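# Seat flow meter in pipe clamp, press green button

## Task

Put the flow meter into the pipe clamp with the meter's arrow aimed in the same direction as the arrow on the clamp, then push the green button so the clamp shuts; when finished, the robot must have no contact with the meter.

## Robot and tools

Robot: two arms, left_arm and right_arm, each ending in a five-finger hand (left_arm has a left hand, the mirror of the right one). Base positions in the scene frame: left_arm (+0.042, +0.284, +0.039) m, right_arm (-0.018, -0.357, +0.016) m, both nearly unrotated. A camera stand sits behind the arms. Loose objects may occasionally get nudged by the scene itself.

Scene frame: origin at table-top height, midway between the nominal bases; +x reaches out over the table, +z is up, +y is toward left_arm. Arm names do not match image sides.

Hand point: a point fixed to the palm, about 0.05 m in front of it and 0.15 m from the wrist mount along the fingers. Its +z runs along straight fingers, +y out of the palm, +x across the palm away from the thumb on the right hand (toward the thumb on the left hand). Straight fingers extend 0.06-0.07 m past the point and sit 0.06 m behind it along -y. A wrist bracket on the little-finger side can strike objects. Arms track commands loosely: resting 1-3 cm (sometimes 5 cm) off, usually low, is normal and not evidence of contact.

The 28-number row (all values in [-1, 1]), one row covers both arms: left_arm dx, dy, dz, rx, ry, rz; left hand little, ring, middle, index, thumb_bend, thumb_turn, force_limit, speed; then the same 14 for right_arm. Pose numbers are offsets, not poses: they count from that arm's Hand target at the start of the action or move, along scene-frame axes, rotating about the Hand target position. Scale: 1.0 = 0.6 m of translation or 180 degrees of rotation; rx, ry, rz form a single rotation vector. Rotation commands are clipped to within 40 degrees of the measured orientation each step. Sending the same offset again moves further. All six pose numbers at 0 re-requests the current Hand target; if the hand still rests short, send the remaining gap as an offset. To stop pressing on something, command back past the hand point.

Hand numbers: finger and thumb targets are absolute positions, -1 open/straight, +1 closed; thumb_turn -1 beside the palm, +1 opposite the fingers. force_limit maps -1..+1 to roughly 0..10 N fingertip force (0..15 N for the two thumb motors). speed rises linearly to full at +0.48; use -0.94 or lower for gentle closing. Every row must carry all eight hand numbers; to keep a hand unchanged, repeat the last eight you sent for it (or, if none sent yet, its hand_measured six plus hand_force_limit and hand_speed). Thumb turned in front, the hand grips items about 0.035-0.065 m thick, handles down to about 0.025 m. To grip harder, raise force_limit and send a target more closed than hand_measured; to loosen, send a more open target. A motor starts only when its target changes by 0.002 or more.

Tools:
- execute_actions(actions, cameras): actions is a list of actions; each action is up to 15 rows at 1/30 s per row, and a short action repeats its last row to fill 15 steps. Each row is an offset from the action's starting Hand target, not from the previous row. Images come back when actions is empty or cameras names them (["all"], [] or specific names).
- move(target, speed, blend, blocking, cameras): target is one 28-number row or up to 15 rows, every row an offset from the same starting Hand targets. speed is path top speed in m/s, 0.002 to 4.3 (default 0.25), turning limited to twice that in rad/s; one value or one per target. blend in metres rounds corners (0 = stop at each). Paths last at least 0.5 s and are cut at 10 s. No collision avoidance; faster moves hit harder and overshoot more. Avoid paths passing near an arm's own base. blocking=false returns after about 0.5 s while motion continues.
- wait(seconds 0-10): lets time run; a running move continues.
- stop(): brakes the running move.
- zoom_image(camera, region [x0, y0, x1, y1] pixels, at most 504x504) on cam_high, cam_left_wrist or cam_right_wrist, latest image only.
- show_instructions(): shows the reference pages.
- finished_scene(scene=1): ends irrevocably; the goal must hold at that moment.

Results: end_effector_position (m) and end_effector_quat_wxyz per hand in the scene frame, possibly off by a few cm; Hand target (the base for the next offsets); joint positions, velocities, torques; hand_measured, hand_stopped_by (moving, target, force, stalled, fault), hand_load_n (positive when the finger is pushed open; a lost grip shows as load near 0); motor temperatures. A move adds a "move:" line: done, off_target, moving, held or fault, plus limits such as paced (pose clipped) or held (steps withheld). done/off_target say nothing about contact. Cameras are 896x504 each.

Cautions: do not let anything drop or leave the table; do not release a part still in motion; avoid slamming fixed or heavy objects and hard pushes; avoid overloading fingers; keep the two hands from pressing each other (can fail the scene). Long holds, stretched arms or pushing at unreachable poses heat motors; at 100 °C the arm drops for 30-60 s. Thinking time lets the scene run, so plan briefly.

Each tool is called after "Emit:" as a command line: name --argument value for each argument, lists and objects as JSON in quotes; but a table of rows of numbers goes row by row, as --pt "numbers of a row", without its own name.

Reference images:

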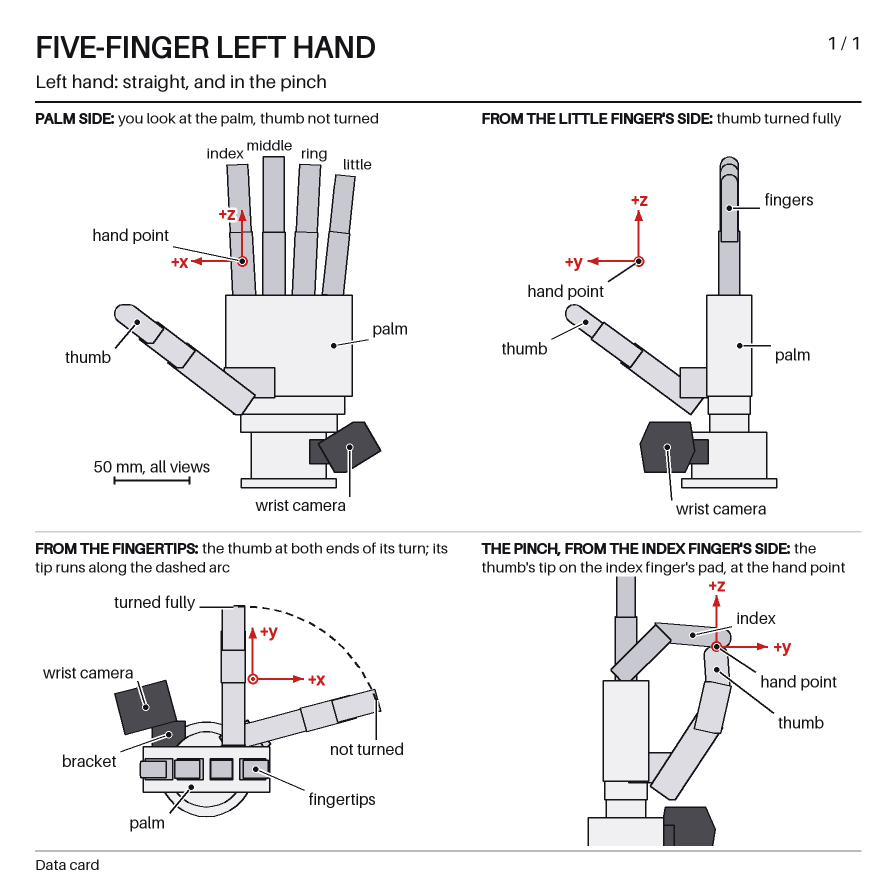

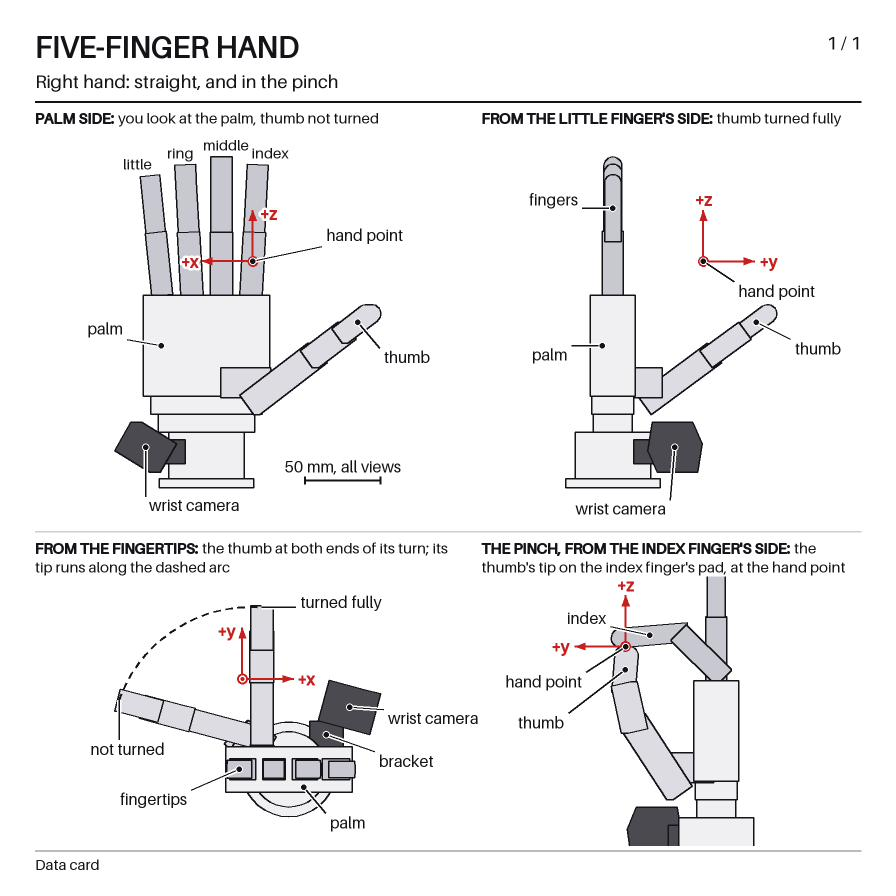

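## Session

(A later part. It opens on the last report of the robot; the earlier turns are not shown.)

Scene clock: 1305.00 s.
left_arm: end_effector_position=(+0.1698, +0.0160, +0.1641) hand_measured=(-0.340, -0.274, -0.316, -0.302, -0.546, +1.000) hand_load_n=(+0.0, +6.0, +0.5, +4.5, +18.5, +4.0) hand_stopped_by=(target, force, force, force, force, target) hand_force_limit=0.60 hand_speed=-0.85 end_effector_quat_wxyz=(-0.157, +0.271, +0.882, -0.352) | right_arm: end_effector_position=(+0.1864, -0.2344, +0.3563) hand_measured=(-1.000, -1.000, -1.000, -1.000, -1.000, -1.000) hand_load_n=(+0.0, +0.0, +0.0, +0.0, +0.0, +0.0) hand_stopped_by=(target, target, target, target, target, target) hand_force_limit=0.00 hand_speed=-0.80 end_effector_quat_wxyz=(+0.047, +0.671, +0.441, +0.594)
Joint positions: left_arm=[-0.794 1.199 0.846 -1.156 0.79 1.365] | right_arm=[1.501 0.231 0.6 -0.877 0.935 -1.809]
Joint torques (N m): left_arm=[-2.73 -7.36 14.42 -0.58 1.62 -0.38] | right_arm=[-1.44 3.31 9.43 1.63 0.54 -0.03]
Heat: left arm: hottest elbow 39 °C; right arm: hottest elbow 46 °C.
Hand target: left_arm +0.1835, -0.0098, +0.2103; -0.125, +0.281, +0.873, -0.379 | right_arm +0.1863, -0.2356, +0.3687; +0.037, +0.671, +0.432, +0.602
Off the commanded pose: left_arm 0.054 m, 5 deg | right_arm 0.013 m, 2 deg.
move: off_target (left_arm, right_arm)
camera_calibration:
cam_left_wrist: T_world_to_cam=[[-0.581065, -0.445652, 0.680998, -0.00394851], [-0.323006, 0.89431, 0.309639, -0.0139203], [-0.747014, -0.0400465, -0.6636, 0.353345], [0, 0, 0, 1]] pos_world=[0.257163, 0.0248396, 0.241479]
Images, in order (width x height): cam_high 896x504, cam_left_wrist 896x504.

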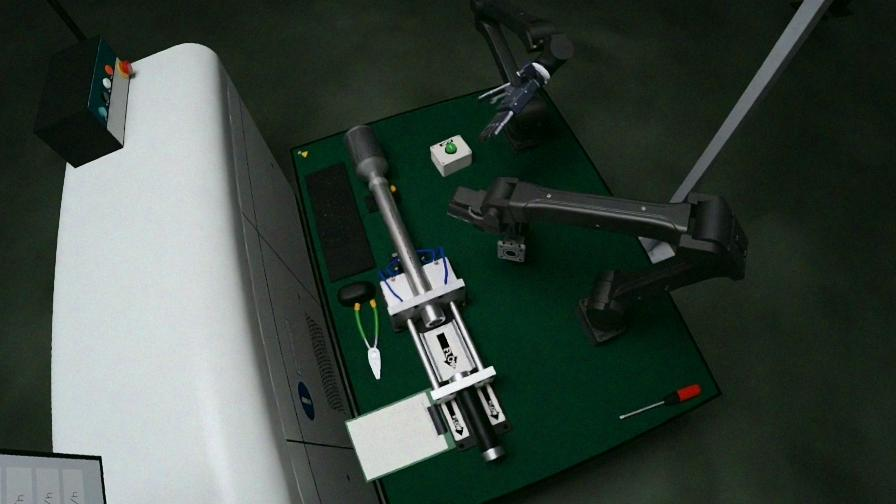

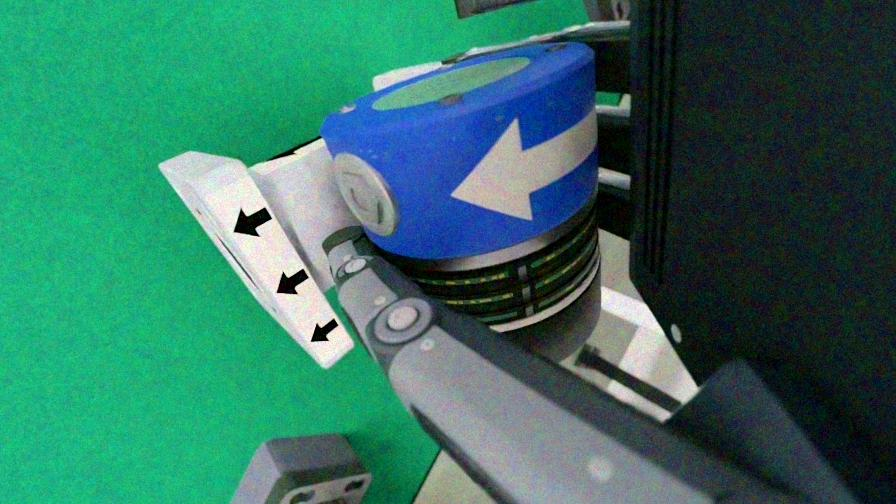

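Emit:
move --pt "0.017 0 0.108 0 0 0 -0.34 -0.1 -0.1 -0.1 -0.54 1 0.6 -0.85 0 0 0 0 0 0 -1 -1 -1 -1 -1 -1 0 -0.8" --pt "0.244 0.35 0.11 -0.0065 -0.0125 0.1 -0.34 -0.1 -0.1 -0.1 -0.54 1 0.6 -0.85 0 0 0 0 0 0 -1 -1 -1 -1 -1 -1 0 -0.8" --pt "0.464 0.371 0.11 -0.0129 -0.0251 0.2 -0.34 -0.1 -0.1 -0.1 -0.54 1 0.6 -0.85 0 0 0 0 0 0 -1 -1 -1 -1 -1 -1 0 -0.8" --speed 0.12 --blend '[0.03,0.05,0]' --cameras '["cam_left_wrist", "cam_high"]'

Scene clock: 1462.43 s.
left_arm: end_effector_position=(+0.4330, +0.2115, +0.2338) hand_measured=(-0.340, -0.274, -0.316, -0.302, -0.546, +1.000) hand_load_n=(+0.0, +6.0, +0.0, +4.0, +18.5, +4.0) hand_stopped_by=(target, force, force, force, force, target) hand_force_limit=0.60 hand_speed=-0.85 end_effector_quat_wxyz=(-0.012, +0.010, +0.916, -0.401) | right_arm: end_effector_position=(+0.1864, -0.2344, +0.3563) hand_measured=(-1.000, -1.000, -1.000, -1.000, -1.000, -1.000) hand_load_n=(+0.0, +0.0, +0.0, +0.0, +0.0, +0.0) hand_stopped_by=(target, target, target, target, target, target) hand_force_limit=0.00 hand_speed=-0.80 end_effector_quat_wxyz=(+0.047, +0.671, +0.441, +0.594)
Joint positions: left_arm=[0.051 1.496 1.314 -1.508 0.82 1.713] | right_arm=[1.501 0.231 0.6 -0.877 0.935 -1.809]
Joint torques (N m): left_arm=[-1.03 -10.58 14.52 -0.06 1.63 -0.32] | right_arm=[-1.44 3.43 9.42 1.63 0.55 -0.03]
Motor temperatures (°C): left_arm=[25 26 55 26 31 25] | right_arm=[24 24 47 25 25 25]
Heat: left arm: hottest elbow 55 °C; right arm: hottest elbow 47 °C.
Hand target: left_arm +0.4619, +0.2129, +0.2764; +0.038, +0.014, +0.913, -0.406 | right_arm +0.1863, -0.2356, +0.3687; +0.037, +0.671, +0.432, +0.602
Off the commanded pose: left_arm 0.051 m, 6 deg | right_arm 0.013 m, 2 deg.
move: off_target (left_arm, right_arm)
camera_calibration:
cam_left_wrist: T_world_to_cam=[[-0.272285, -0.669714, 0.690901, 0.0999947], [-0.793353, 0.562556, 0.232644, 0.166566], [-0.544475, -0.484783, -0.684495, 0.61522], [0, 0, 0, 1]] pos_world=[0.494344, 0.271513, 0.313278]
Images, in order (width x height): cam_high 896x504, cam_left_wrist 896x504.

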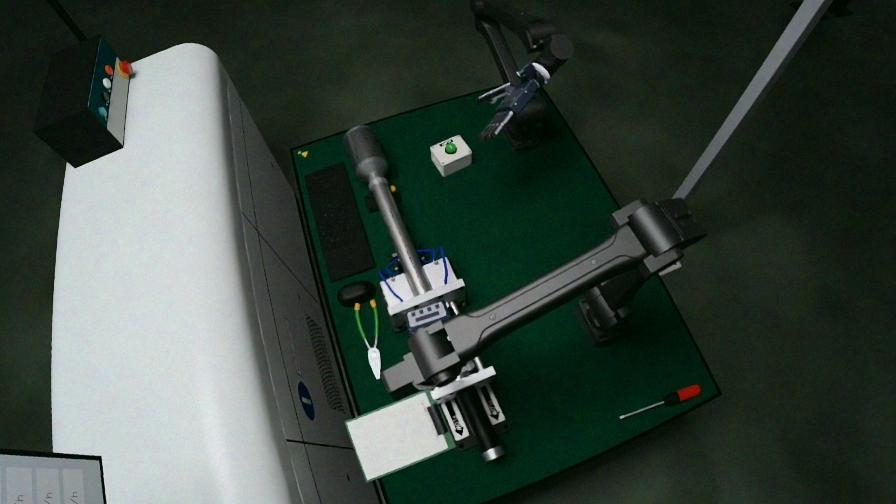

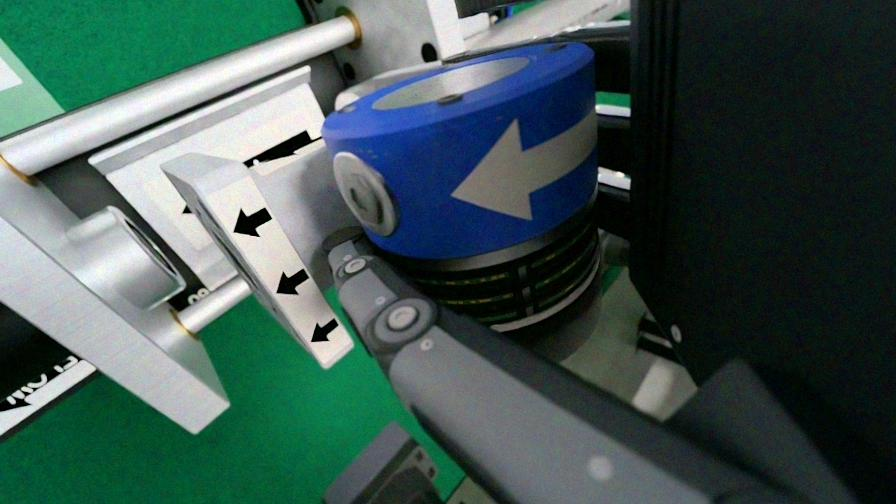

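Emit:
zoom_image --camera "cam_left_wrist" --region '[0, 0, 480, 440]'

Emit:
zoom_image --camera "cam_high" --region '[370, 240, 520, 470]'

Scaled by 1.050 from the camera's 896x504 image, which has a finer 1280x720 frame.

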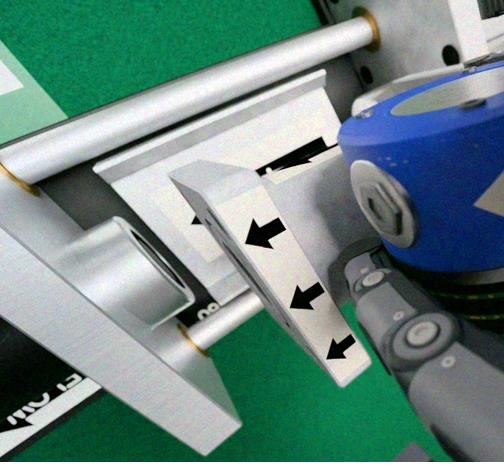

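Scaled by 2.191 from the camera's 896x504 image, which has a finer 1280x720 frame.

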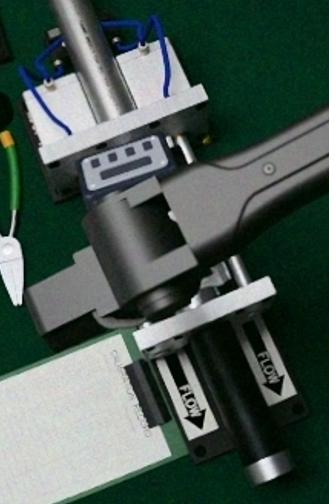

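Emit:
zoom_image --camera "cam_left_wrist" --region '[20, 100, 300, 360]'

Scaled by 1.800 from the camera's 896x504 image, which has a finer 1280x720 frame.

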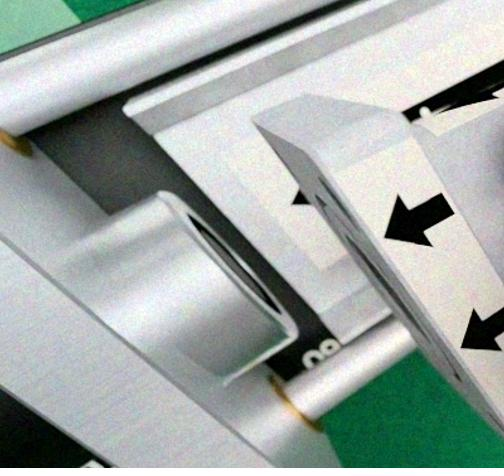

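Emit:
move --target '[-0.0067,0.0133,-0.09,-0.0049,-0.0043,0.0105,-0.34,-0.1,-0.1,-0.1,-0.54,1,0.6,-0.85,0,0,0,0,0,0,-1,-1,-1,-1,-1,-1,0,-0.8]' --speed 0.08 --cameras '["cam_left_wrist", "cam_high"]'

Emit:
zoom_image --camera "cam_left_wrist" --region '[0, 0, 480, 440]'

Scene clock: 1553.30 s.
left_arm: end_effector_position=(+0.4451, +0.2195, +0.1971) hand_measured=(-0.340, -0.274, -0.316, -0.302, -0.546, +1.000) hand_load_n=(+0.0, +5.5, +0.0, +4.5, +19.0, +4.5) hand_stopped_by=(target, force, force, force, force, target) hand_force_limit=0.60 hand_speed=-0.85 end_effector_quat_wxyz=(+0.021, +0.006, +0.915, -0.403) | right_arm: end_effector_position=(+0.1864, -0.2344, +0.3563) hand_measured=(-1.000, -1.000, -1.000, -1.000, -1.000, -1.000) hand_load_n=(+0.0, +0.0, +0.0, +0.0, +0.0, +0.0) hand_stopped_by=(target, target, target, target, target, target) hand_force_limit=0.00 hand_speed=-0.80 end_effector_quat_wxyz=(+0.047, +0.671, +0.441, +0.594)
Joint positions: left_arm=[0.074 1.503 1.227 -1.347 0.829 1.699] | right_arm=[1.501 0.231 0.6 -0.877 0.935 -1.809]
Joint torques (N m): left_arm=[-0.79 -10.99 10.33 0.25 1.9 -0.29] | right_arm=[-1.55 3.31 9.43 1.66 0.55 -0.04]
Motor temperatures (°C): left_arm=[25 27 66 26 33 25] | right_arm=[24 24 47 25 25 25]
Heat: left arm: hottest elbow 66 °C; right arm: hottest elbow 47 °C.
Hand target: left_arm +0.4578, +0.2208, +0.2223; +0.051, +0.002, +0.910, -0.412 | right_arm +0.1863, -0.2356, +0.3687; +0.037, +0.671, +0.432, +0.602
Off the commanded pose: left_arm 0.028 m, 4 deg | right_arm 0.013 m, 2 deg.
move: off_target (left_arm, right_arm)
camera_calibration:
cam_left_wrist: T_world_to_cam=[[-0.289014, -0.676305, 0.677556, 0.145575], [-0.823743, 0.536297, 0.183936, 0.20903], [-0.487768, -0.504973, -0.712099, 0.585177], [0, 0, 0, 1]] pos_world=[0.499691, 0.281849, 0.27962]
Images, in order (width x height): cam_high 896x504, cam_left_wrist 896x504.

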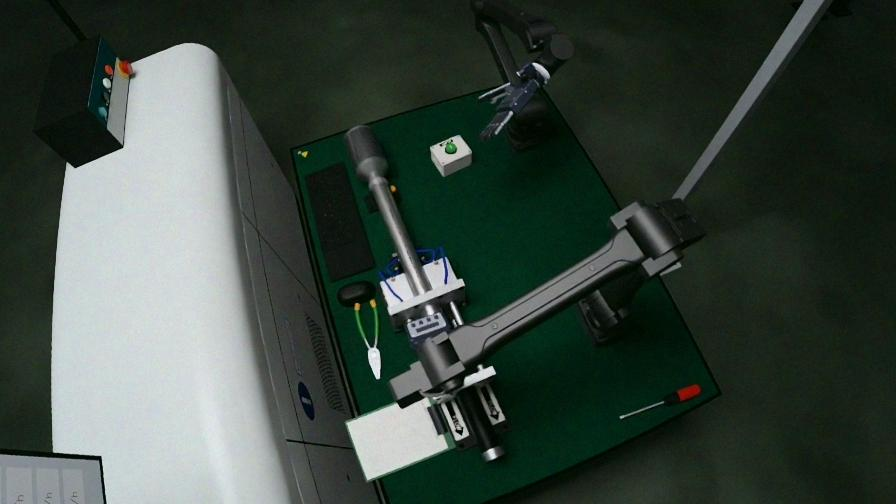

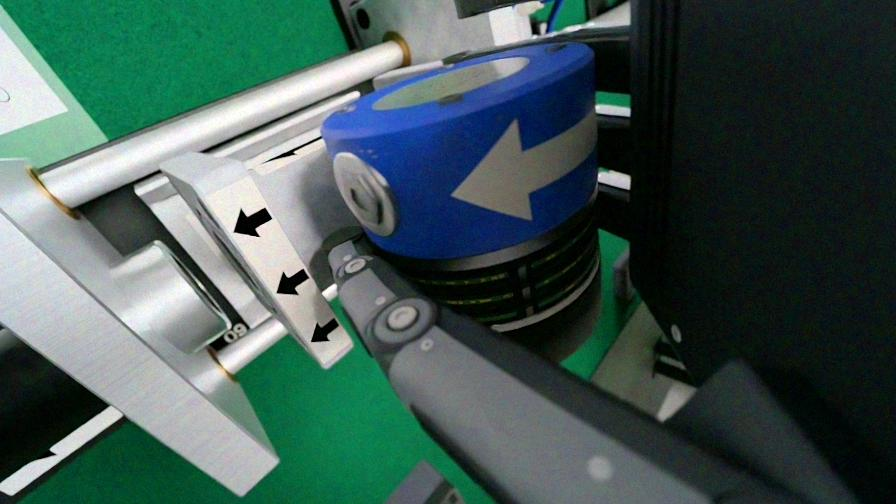

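Scaled by 1.050 from the camera's 896x504 image, which has a finer 1280x720 frame.

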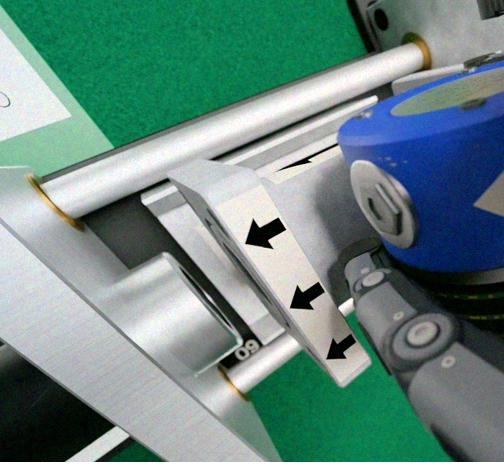

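Emit:
move --target '[-0.0283,0.0,-0.053,-0.0036,0.0138,0,-0.34,-0.1,-0.1,-0.1,-0.54,1,0.6,-0.85,0,0,0,0,0,0,-1,-1,-1,-1,-1,-1,0,-0.8]' --speed 0.08 --cameras '["cam_left_wrist"]'

Scene clock: 1585.27 s.
left_arm: end_effector_position=(+0.4270, +0.2192, +0.1688) hand_measured=(-0.340, -0.274, -0.316, -0.302, -0.546, +1.000) hand_load_n=(+0.0, +6.0, +0.0, +4.5, +18.5, +4.0) hand_stopped_by=(target, force, force, force, force, target) hand_force_limit=0.60 hand_speed=-0.85 end_effector_quat_wxyz=(+0.003, -0.006, +0.913, -0.407) | right_arm: end_effector_position=(+0.1864, -0.2344, +0.3563) hand_measured=(-1.000, -1.000, -1.000, -1.000, -1.000, -1.000) hand_load_n=(+0.0, +0.0, -0.5, +0.0, +0.0, +0.0) hand_stopped_by=(target, target, target, target, target, target) hand_force_limit=0.00 hand_speed=-0.80 end_effector_quat_wxyz=(+0.047, +0.671, +0.441, +0.594)
Joint positions: left_arm=[0.08 1.508 1.149 -1.306 0.835 1.698] | right_arm=[1.501 0.231 0.6 -0.877 0.935 -1.809]
Joint torques (N m): left_arm=[-0.79 -10.34 9.85 -0.01 1.92 -0.18] | right_arm=[-1.49 3.25 9.43 1.65 0.55 -0.02]
Motor temperatures (°C): left_arm=[25 27 54 26 34 25] | right_arm=[24 24 47 25 25 25]
Heat: left arm: hottest elbow 54 °C; right arm: hottest elbow 47 °C.
Hand target: left_arm +0.4409, +0.2208, +0.1905; +0.031, -0.008, +0.908, -0.417 | right_arm +0.1863, -0.2356, +0.3687; +0.037, +0.671, +0.432, +0.602
Off the commanded pose: left_arm 0.026 m, 3 deg | right_arm 0.013 m, 2 deg.
move: off_target (left_arm, right_arm)
camera_calibration:
cam_left_wrist: T_world_to_cam=[[-0.254896, -0.671527, 0.695759, 0.140619], [-0.819073, 0.532377, 0.213762, 0.193328], [-0.513953, -0.51539, -0.68573, 0.565135], [0, 0, 0, 1]] pos_world=[0.484646, 0.282771, 0.248367]
Images, in order (width x height): cam_left_wrist 896x504.

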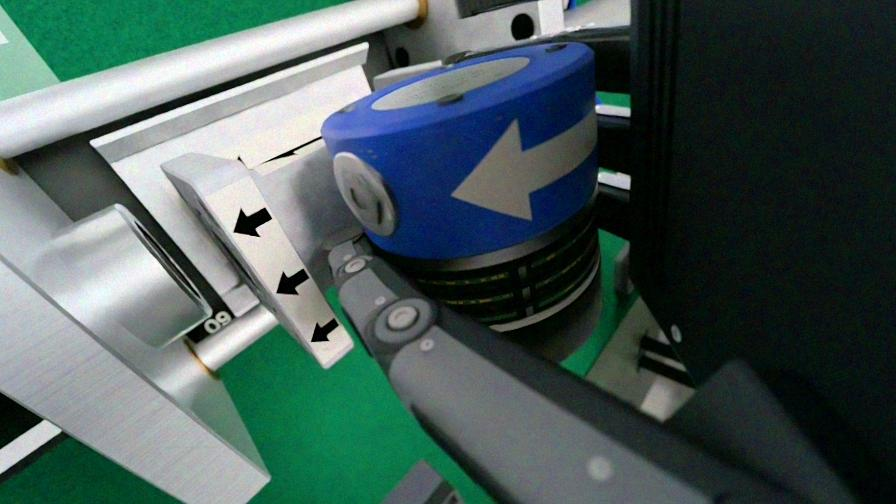

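Emit:
zoom_image --camera "cam_left_wrist" --region '[60, 20, 400, 380]'

Scaled by 1.400 from the camera's 896x504 image, which has a finer 1280x720 frame.

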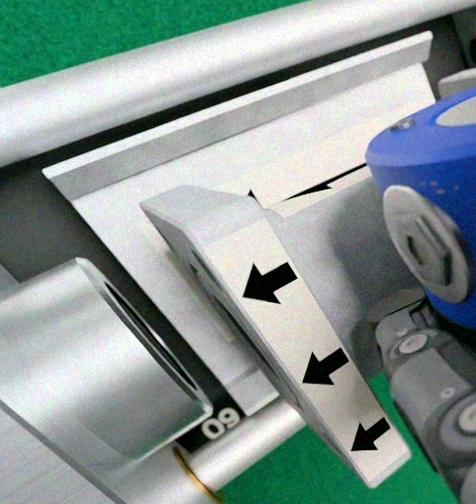

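Emit:
move --target '[0.0,0.001,-0.042,0,0,-0.002,-0.34,-0.1,-0.1,-0.1,-0.54,1,0.6,-0.85,0,0,0,0,0,0,-1,-1,-1,-1,-1,-1,0,-0.8]' --speed 0.06 --cameras '["cam_left_wrist"]'

Emit:
zoom_image --camera "cam_left_wrist" --region '[60, 20, 400, 380]'

Scene clock: 1621.27 s.
left_arm: end_effector_position=(+0.4258, +0.2195, +0.1446) hand_measured=(-0.340, -0.274, -0.316, -0.302, -0.546, +1.000) hand_load_n=(+0.0, +6.0, +0.0, +4.0, +18.5, +4.0) hand_stopped_by=(target, force, force, force, force, target) hand_force_limit=0.60 hand_speed=-0.85 end_effector_quat_wxyz=(+0.000, -0.007, +0.913, -0.408) | right_arm: end_effector_position=(+0.1864, -0.2344, +0.3563) hand_measured=(-1.000, -1.000, -1.000, -1.000, -1.000, -1.000) hand_load_n=(+0.0, +0.0, +0.0, +0.0, +0.5, +0.0) hand_stopped_by=(target, target, target, target, target, target) hand_force_limit=0.00 hand_speed=-0.80 end_effector_quat_wxyz=(+0.047, +0.671, +0.441, +0.594)
Joint positions: left_arm=[0.082 1.534 1.109 -1.246 0.835 1.698] | right_arm=[1.501 0.231 0.6 -0.877 0.935 -1.809]
Joint torques (N m): left_arm=[-0.79 -10.58 9.52 -0.02 1.89 -0.07] | right_arm=[-1.49 3.37 9.42 1.65 0.55 -0.03]
Motor temperatures (°C): left_arm=[25 27 49 26 35 25] | right_arm=[24 24 48 25 25 25]
Heat: left arm: hottest elbow 49 °C; right arm: hottest elbow 48 °C.
Hand target: left_arm +0.4409, +0.2215, +0.1654; +0.030, -0.005, +0.908, -0.417 | right_arm +0.1863, -0.2356, +0.3687; +0.037, +0.671, +0.432, +0.602
Off the commanded pose: left_arm 0.026 m, 4 deg | right_arm 0.013 m, 2 deg.
move: off_target (left_arm, right_arm)
camera_calibration:
cam_left_wrist: T_world_to_cam=[[-0.249936, -0.671396, 0.697681, 0.154845], [-0.818373, 0.531579, 0.218378, 0.196476], [-0.517491, -0.516383, -0.682313, 0.549307], [0, 0, 0, 1]] pos_world=[0.483753, 0.283172, 0.223861]
Images, in order (width x height): cam_left_wrist 896x504.

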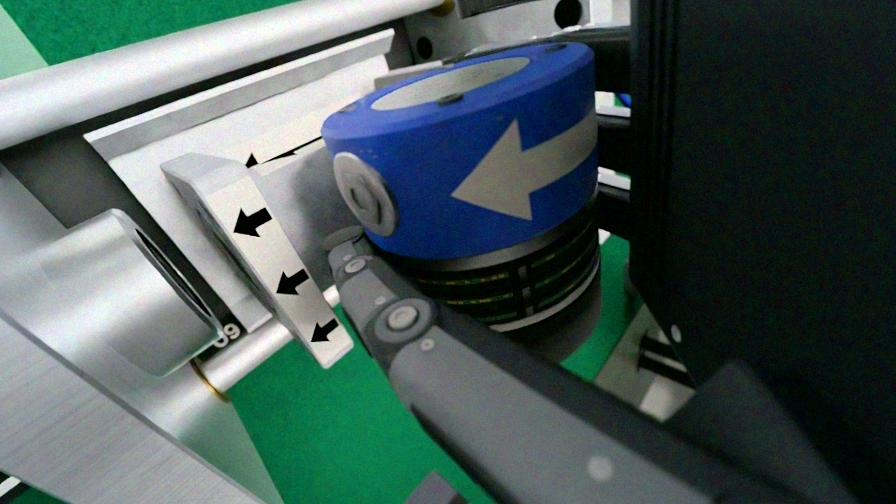

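Scaled by 1.400 from the camera's 896x504 image, which has a finer 1280x720 frame.

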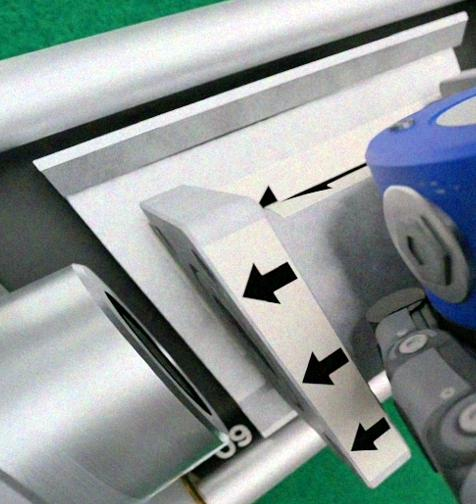

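Emit:
move --target '[0.004,0.001,-0.03,0,0,-0.002,-0.34,-0.1,-0.1,-0.1,-0.54,1,0.6,-0.85,0,0,0,0,0,0,-1,-1,-1,-1,-1,-1,0,-0.8]' --speed 0.05 --cameras '["cam_left_wrist"]'

Emit:
zoom_image --camera "cam_left_wrist" --region '[60, 20, 400, 380]'

Scene clock: 1651.77 s.
left_arm: end_effector_position=(+0.4285, +0.2200, +0.1323) hand_measured=(-0.340, -0.274, -0.316, -0.302, -0.546, +1.000) hand_load_n=(+0.0, +6.0, -0.5, +4.5, +18.0, +4.0) hand_stopped_by=(target, force, force, force, force, target) hand_force_limit=0.60 hand_speed=-0.85 end_effector_quat_wxyz=(+0.001, -0.006, +0.913, -0.409) | right_arm: end_effector_position=(+0.1864, -0.2344, +0.3563) hand_measured=(-1.000, -1.000, -1.000, -1.000, -1.000, -1.000) hand_load_n=(+0.0, +0.0, +0.0, +0.0, +0.0, +0.0) hand_stopped_by=(target, target, target, target, target, target) hand_force_limit=0.00 hand_speed=-0.80 end_effector_quat_wxyz=(+0.047, +0.671, +0.441, +0.594)
Joint positions: left_arm=[0.083 1.554 1.096 -1.213 0.838 1.702] | right_arm=[1.501 0.231 0.6 -0.877 0.935 -1.809]
Joint torques (N m): left_arm=[-0.85 -10.17 8.96 0.24 1.76 -0.01] | right_arm=[-1.49 3.31 9.44 1.62 0.54 -0.03]
Heat: left arm: hottest elbow 49 °C; right arm: hottest elbow 48 °C.
Hand target: left_arm +0.4432, +0.2220, +0.1473; +0.028, -0.002, +0.908, -0.417 | right_arm +0.1863, -0.2356, +0.3687; +0.037, +0.671, +0.432, +0.602
Off the commanded pose: left_arm 0.021 m, 3 deg | right_arm 0.013 m, 2 deg.
move: off_target (left_arm, right_arm)
camera_calibration:
cam_left_wrist: T_world_to_cam=[[-0.252579, -0.669376, 0.69867, 0.164985], [-0.818653, 0.532745, 0.214454, 0.201602], [-0.515763, -0.517802, -0.682546, 0.542179], [0, 0, 0, 1]] pos_world=[0.48635, 0.283776, 0.211559]
Images, in order (width x height): cam_left_wrist 896x504.

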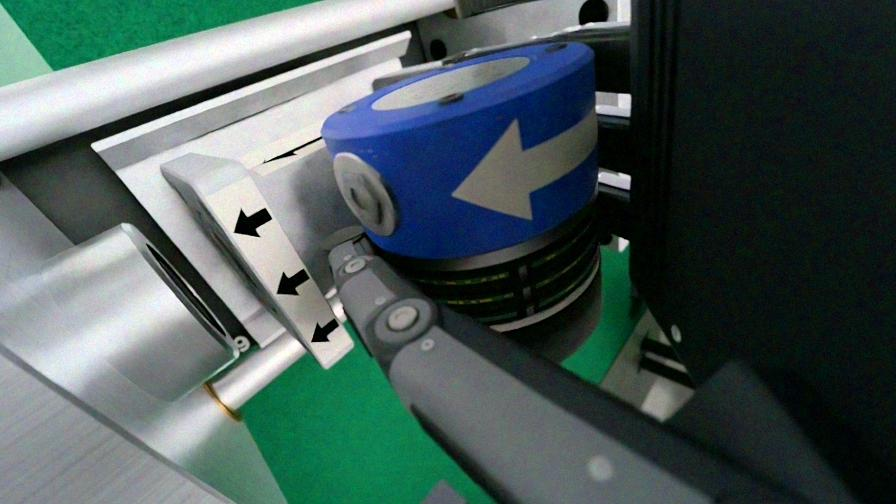

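Scaled by 1.400 from the camera's 896x504 image, which has a finer 1280x720 frame.

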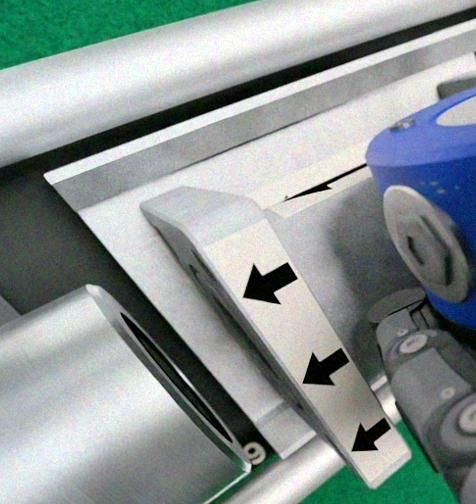

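Emit:
move --target '[-0.001,-0.001,-0.02,0,0,0,-0.34,-0.1,-0.1,-0.1,-0.54,1,0.6,-0.85,0,0,0,0,0,0,-1,-1,-1,-1,-1,-1,0,-0.8]' --speed 0.04 --cameras '["cam_left_wrist"]'

Emit:
zoom_image --camera "cam_left_wrist" --region '[60, 20, 400, 380]'

Scene clock: 1677.73 s.
left_arm: end_effector_position=(+0.4319, +0.2195, +0.1310) hand_measured=(-0.340, -0.274, -0.316, -0.302, -0.546, +1.000) hand_load_n=(+0.0, +7.0, -1.0, +5.0, +17.0, +4.5) hand_stopped_by=(target, force, force, force, force, target) hand_force_limit=0.60 hand_speed=-0.85 end_effector_quat_wxyz=(+0.008, -0.007, +0.912, -0.410) | right_arm: end_effector_position=(+0.1864, -0.2344, +0.3563) hand_measured=(-1.000, -1.000, -1.000, -1.000, -1.000, -1.000) hand_load_n=(+0.0, +0.0, +0.0, +0.0, +0.0, +0.0) hand_stopped_by=(target, target, target, target, target, target) hand_force_limit=0.00 hand_speed=-0.80 end_effector_quat_wxyz=(+0.047, +0.671, +0.441, +0.594)
Joint positions: left_arm=[0.083 1.554 1.093 -1.193 0.842 1.694] | right_arm=[1.501 0.231 0.6 -0.877 0.935 -1.809]
Joint torques (N m): left_arm=[-0.91 -9.23 7.77 0.75 1.59 0.02] | right_arm=[-1.49 3.25 9.44 1.65 0.54 -0.04]
Heat: left arm: hottest elbow 49 °C; right arm: hottest elbow 48 °C.
Hand target: left_arm +0.4427, +0.2214, +0.1353; +0.028, -0.002, +0.908, -0.417 | right_arm +0.1863, -0.2356, +0.3687; +0.037, +0.671, +0.432, +0.602
Off the commanded pose: left_arm 0.012 m, 3 deg | right_arm 0.013 m, 2 deg.
move: off_target (left_arm, right_arm)
camera_calibration:
cam_left_wrist: T_world_to_cam=[[-0.257067, -0.669392, 0.697016, 0.168613], [-0.824133, 0.528525, 0.20363, 0.209619], [-0.504699, -0.522088, -0.687534, 0.539573], [0, 0, 0, 1]] pos_world=[0.488421, 0.283784, 0.210765]
Images, in order (width x height): cam_left_wrist 896x504.

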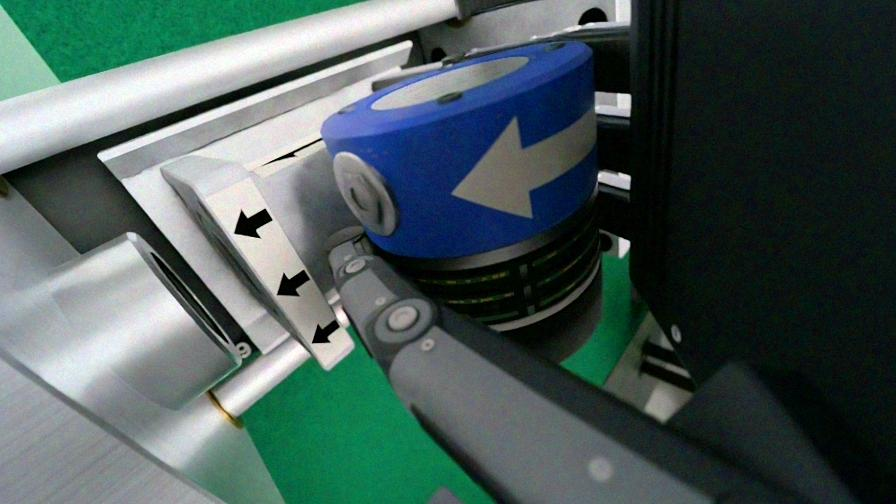

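Scaled by 1.400 from the camera's 896x504 image, which has a finer 1280x720 frame.

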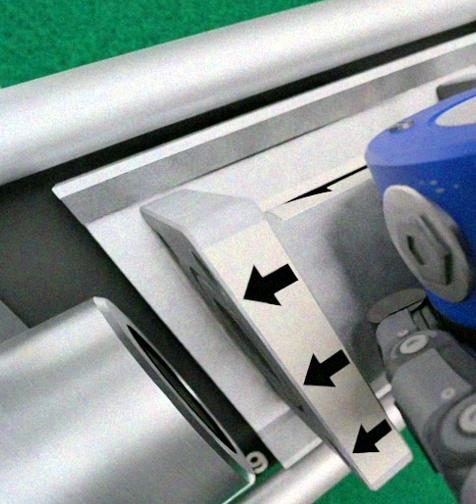

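Emit:
move --pt "-0.010 0 0.006 0 0 -0.002 -0.34 -0.1 -0.1 -0.1 -0.54 1 0.6 -0.85 0 0 0 0 0 0 -1 -1 -1 -1 -1 -1 0 -0.8" --pt "-0.013 0 -0.013 0 0 -0.003 -0.34 -0.1 -0.1 -0.1 -0.54 1 0.6 -0.85 0 0 0 0 0 0 -1 -1 -1 -1 -1 -1 0 -0.8" --speed 0.04 --blend '[0.003,0]' --cameras '["cam_left_wrist"]'

Emit:
zoom_image --camera "cam_left_wrist" --region '[60, 20, 400, 380]'

Scene clock: 1726.03 s.
left_arm: end_effector_position=(+0.4305, +0.2177, +0.1294) hand_measured=(-0.340, -0.274, -0.316, -0.302, -0.546, +1.000) hand_load_n=(+0.0, +7.5, -3.5, +3.5, +15.5, +2.0) hand_stopped_by=(target, force, force, force, force, target) hand_force_limit=0.60 hand_speed=-0.85 end_effector_quat_wxyz=(+0.011, -0.006, +0.910, -0.414) | right_arm: end_effector_position=(+0.1864, -0.2344, +0.3563) hand_measured=(-1.000, -1.000, -1.000, -1.000, -1.000, -1.000) hand_load_n=(+0.0, +0.0, +0.0, +0.0, +0.0, +0.0) hand_stopped_by=(target, target, target, target, target, target) hand_force_limit=0.00 hand_speed=-0.80 end_effector_quat_wxyz=(+0.047, +0.671, +0.441, +0.594)
Joint positions: left_arm=[0.083 1.55 1.081 -1.18 0.852 1.694] | right_arm=[1.501 0.231 0.6 -0.877 0.935 -1.809]
Joint torques (N m): left_arm=[-0.97 -9.35 6.54 0.8 1.11 0.22] | right_arm=[-1.49 3.37 9.46 1.63 0.55 -0.03]
Motor temperatures (°C): left_arm=[25 26 43 26 35 25] | right_arm=[24 24 48 25 25 25]
Heat: left arm: hottest elbow 43 °C; right arm: hottest elbow 48 °C.
Hand target: left_arm +0.4347, +0.2214, +0.1274; +0.026, +0.002, +0.908, -0.417 | right_arm +0.1863, -0.2356, +0.3687; +0.037, +0.671, +0.432, +0.602
Off the commanded pose: left_arm 0.006 m, 2 deg | right_arm 0.013 m, 2 deg.
move: off_target (right_arm)
camera_calibration:
cam_left_wrist: T_world_to_cam=[[-0.260465, -0.662884, 0.701956, 0.167644], [-0.825976, 0.529454, 0.1935, 0.211649], [-0.499922, -0.529399, -0.685431, 0.536136], [0, 0, 0, 1]] pos_world=[0.486509, 0.2829, 0.208851]
Images, in order (width x height): cam_left_wrist 896x504.

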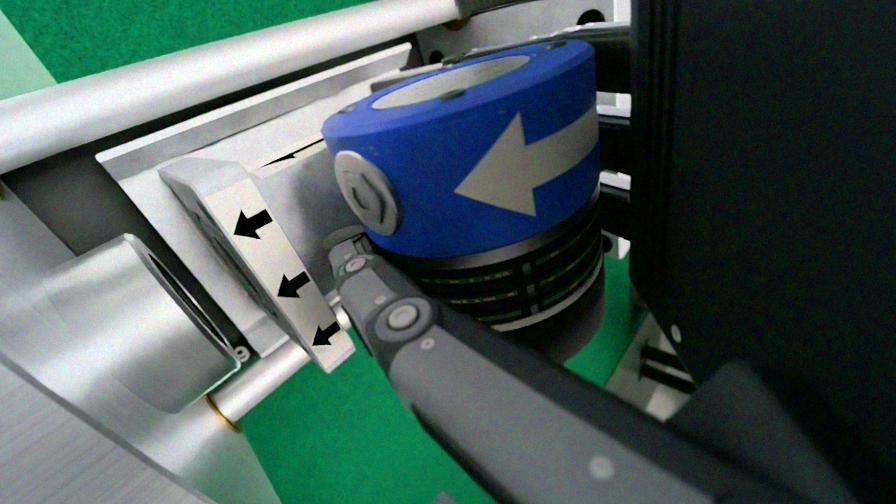

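Scaled by 1.400 from the camera's 896x504 image, which has a finer 1280x720 frame.

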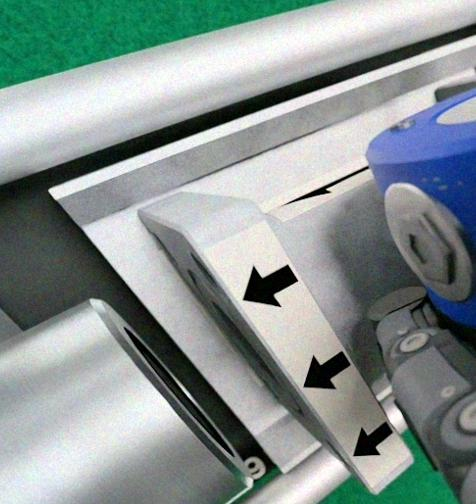

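Emit:
move --pt "0 0 0 0 0 0 -0.34 -0.33 -0.33 -0.33 -0.75 1 0.6 -0.8 0 0 0 0 0 0 -1 -1 -1 -1 -1 -1 0 -0.8" --pt "0 0 0 0 0 0 -0.34 -0.34 -0.34 -0.34 -1 1 0.6 -0.5 0 0 0 0 0 0 -1 -1 -1 -1 -1 -1 0 -0.8" --speed 0.04 --cameras '["cam_left_wrist"]'

Emit:
zoom_image --camera "cam_left_wrist" --region '[60, 20, 480, 440]'

Scene clock: 1780.23 s.
left_arm: end_effector_position=(+0.4306, +0.2190, +0.1292) hand_measured=(-0.340, -0.340, -0.340, -0.340, -1.000, +1.000) hand_load_n=(+0.0, -2.0, -3.5, +1.0, +0.0, +0.0) hand_stopped_by=(target, target, target, target, target, target) hand_force_limit=0.60 hand_speed=-0.50 end_effector_quat_wxyz=(+0.013, -0.007, +0.909, -0.416) | right_arm: end_effector_position=(+0.1864, -0.2344, +0.3563) hand_measured=(-1.000, -1.000, -1.000, -1.000, -1.000, -1.000) hand_load_n=(+0.0, +0.0, +0.0, +0.0, +0.0, +0.0) hand_stopped_by=(target, target, target, target, target, target) hand_force_limit=0.00 hand_speed=-0.80 end_effector_quat_wxyz=(+0.047, +0.671, +0.441, +0.594)
Joint positions: left_arm=[0.088 1.548 1.078 -1.176 0.855 1.695] | right_arm=[1.501 0.231 0.6 -0.877 0.935 -1.809]
Joint torques (N m): left_arm=[-1.26 -9 6.8 0.66 0.96 0.21] | right_arm=[-1.44 3.43 9.42 1.66 0.55 -0.03]
Heat: left arm: hottest elbow 42 °C; right arm: hottest elbow 48 °C.
Hand target: left_arm +0.4347, +0.2214, +0.1274; +0.026, +0.002, +0.908, -0.417 | right_arm +0.1863, -0.2356, +0.3687; +0.037, +0.671, +0.432, +0.602
Off the commanded pose: left_arm 0.005 m, 2 deg | right_arm 0.013 m, 2 deg.
move: off_target (right_arm)
camera_calibration:
cam_left_wrist: T_world_to_cam=[[-0.259656, -0.66186, 0.703221, 0.167903], [-0.828946, 0.526325, 0.189291, 0.213519], [-0.495407, -0.533782, -0.685309, 0.535726], [0, 0, 0, 1]] pos_world=[0.485995, 0.284708, 0.208648]
Images, in order (width x height): cam_left_wrist 896x504.

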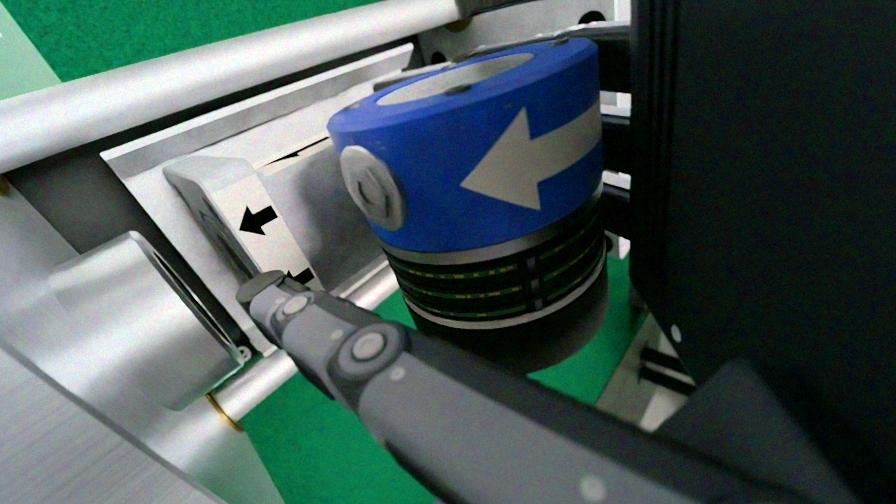

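Scaled by 1.200 from the camera's 896x504 image, which has a finer 1280x720 frame.

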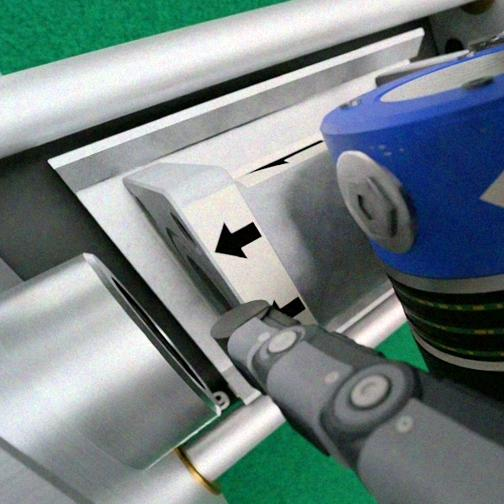

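Emit:
move --target '[-0.003,-0.003,0.03,0,0,0,-0.34,-0.34,-0.34,-0.34,-1,1,0.6,-0.5,0,0,0,0,0,0,-1,-1,-1,-1,-1,-1,0,-0.8]' --speed 0.04 --cameras '["cam_left_wrist"]'

Scene clock: 1792.47 s.
left_arm: end_effector_position=(+0.4292, +0.2182, +0.1394) hand_measured=(-0.340, -0.340, -0.340, -0.340, -1.000, +1.000) hand_load_n=(+0.0, +0.0, +0.0, +0.0, +0.0, +0.0) hand_stopped_by=(target, target, target, target, target, target) hand_force_limit=0.60 hand_speed=-0.50 end_effector_quat_wxyz=(+0.021, -0.003, +0.909, -0.417) | right_arm: end_effector_position=(+0.1864, -0.2344, +0.3563) hand_measured=(-1.000, -1.000, -1.000, -1.000, -1.000, -1.000) hand_load_n=(+0.0, +0.0, +0.0, +0.0, +0.0, +0.0) hand_stopped_by=(target, target, target, target, target, target) hand_force_limit=0.00 hand_speed=-0.80 end_effector_quat_wxyz=(+0.047, +0.671, +0.441, +0.594)
Joint positions: left_arm=[0.088 1.522 1.078 -1.187 0.859 1.697] | right_arm=[1.501 0.231 0.6 -0.877 0.935 -1.809]
Joint torques (N m): left_arm=[-1.61 -8.64 8.38 -0.58 0.81 0.13] | right_arm=[-1.55 3.37 9.43 1.68 0.55 -0.03]
Heat: left arm: hottest elbow 42 °C; right arm: hottest elbow 48 °C.
Hand target: left_arm +0.4330, +0.2196, +0.1454; +0.026, +0.002, +0.908, -0.417 | right_arm +0.1863, -0.2356, +0.3687; +0.037, +0.671, +0.432, +0.602
Off the commanded pose: left_arm 0.007 m, 1 deg | right_arm 0.013 m, 2 deg.
move: off_target (right_arm)
camera_calibration:
cam_left_wrist: T_world_to_cam=[[-0.272379, -0.660191, 0.69997, 0.165381], [-0.831733, 0.527307, 0.173689, 0.214038], [-0.483767, -0.534879, -0.69273, 0.537865], [0, 0, 0, 1]] pos_world=[0.48327, 0.284011, 0.219657]
Images, in order (width x height): cam_left_wrist 896x504.

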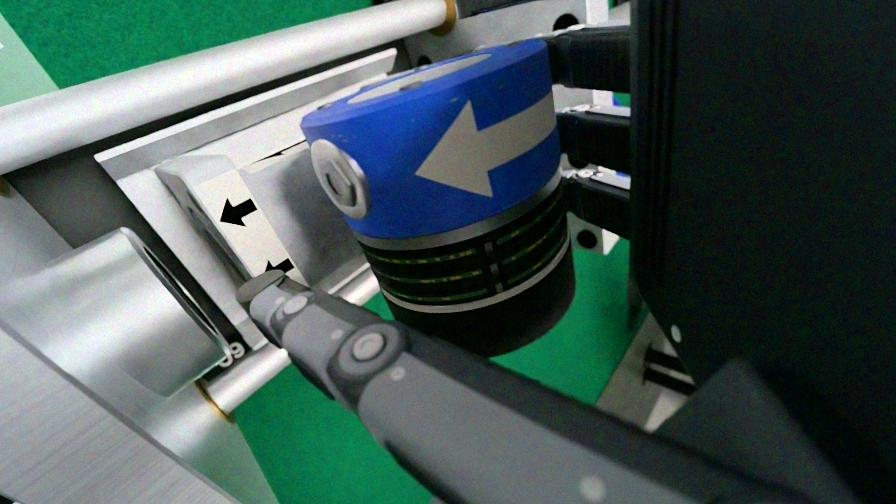

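Emit:
move --pt "0.0 -0.02 0.018 0 0 0 -0.34 -0.34 -0.34 -0.34 -1 1 0.6 -0.5 0 0 0 0 0 0 -1 -1 -1 -1 -1 -1 0 -0.8" --speed 0.05 --cameras '["cam_left_wrist"]'

Scene clock: 1798.73 s.
left_arm: end_effector_position=(+0.4279, +0.2124, +0.1467) hand_measured=(-0.340, -0.340, -0.340, -0.340, -1.000, +1.000) hand_load_n=(+0.0, +0.0, +0.0, +0.0, +0.0, +0.0) hand_stopped_by=(target, target, target, target, target, target) hand_force_limit=0.60 hand_speed=-0.50 end_effector_quat_wxyz=(+0.024, +0.000, +0.909, -0.417) | right_arm: end_effector_position=(+0.1864, -0.2344, +0.3563) hand_measured=(-1.000, -1.000, -1.000, -1.000, -1.000, -1.000) hand_load_n=(+0.0, +0.0, +0.0, +0.0, +0.0, +0.0) hand_stopped_by=(target, target, target, target, target, target) hand_force_limit=0.00 hand_speed=-0.80 end_effector_quat_wxyz=(+0.047, +0.671, +0.441, +0.594)
Joint positions: left_arm=[0.075 1.503 1.078 -1.187 0.861 1.681] | right_arm=[1.501 0.231 0.6 -0.877 0.935 -1.809]
Joint torques (N m): left_arm=[-2.67 -8.82 9.02 -0.38 0.81 -0.13] | right_arm=[-1.49 3.25 9.46 1.65 0.55 -0.04]
Heat: left arm: hottest elbow 42 °C; right arm: hottest elbow 48 °C.
Hand target: left_arm +0.4330, +0.2076, +0.1563; +0.026, +0.002, +0.908, -0.417 | right_arm +0.1863, -0.2356, +0.3687; +0.037, +0.671, +0.432, +0.602
Off the commanded pose: left_arm 0.012 m, 0 deg | right_arm 0.013 m, 2 deg.
move: off_target (left_arm, right_arm)
camera_calibration:
cam_left_wrist: T_world_to_cam=[[-0.279569, -0.658854, 0.698393, 0.159077], [-0.831336, 0.530016, 0.167223, 0.214919], [-0.480336, -0.533848, -0.695905, 0.538003], [0, 0, 0, 1]] pos_world=[0.481564, 0.27811, 0.227362]
Images, in order (width x height): cam_left_wrist 896x504.

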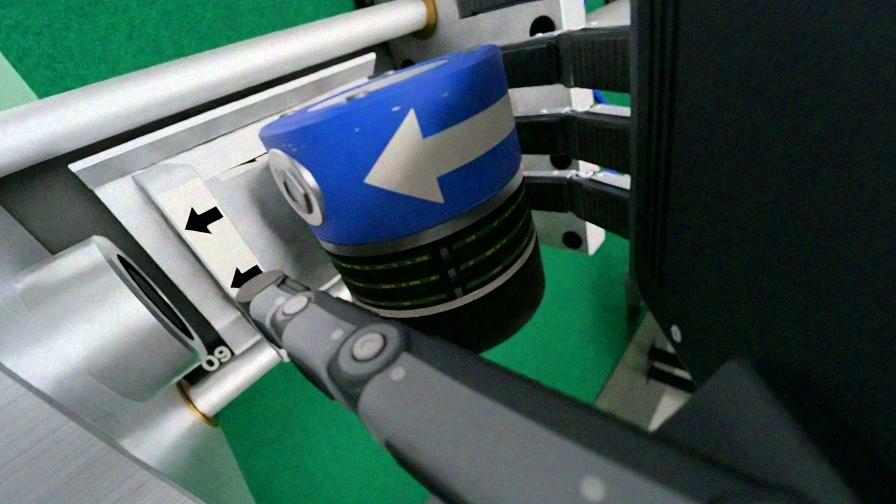

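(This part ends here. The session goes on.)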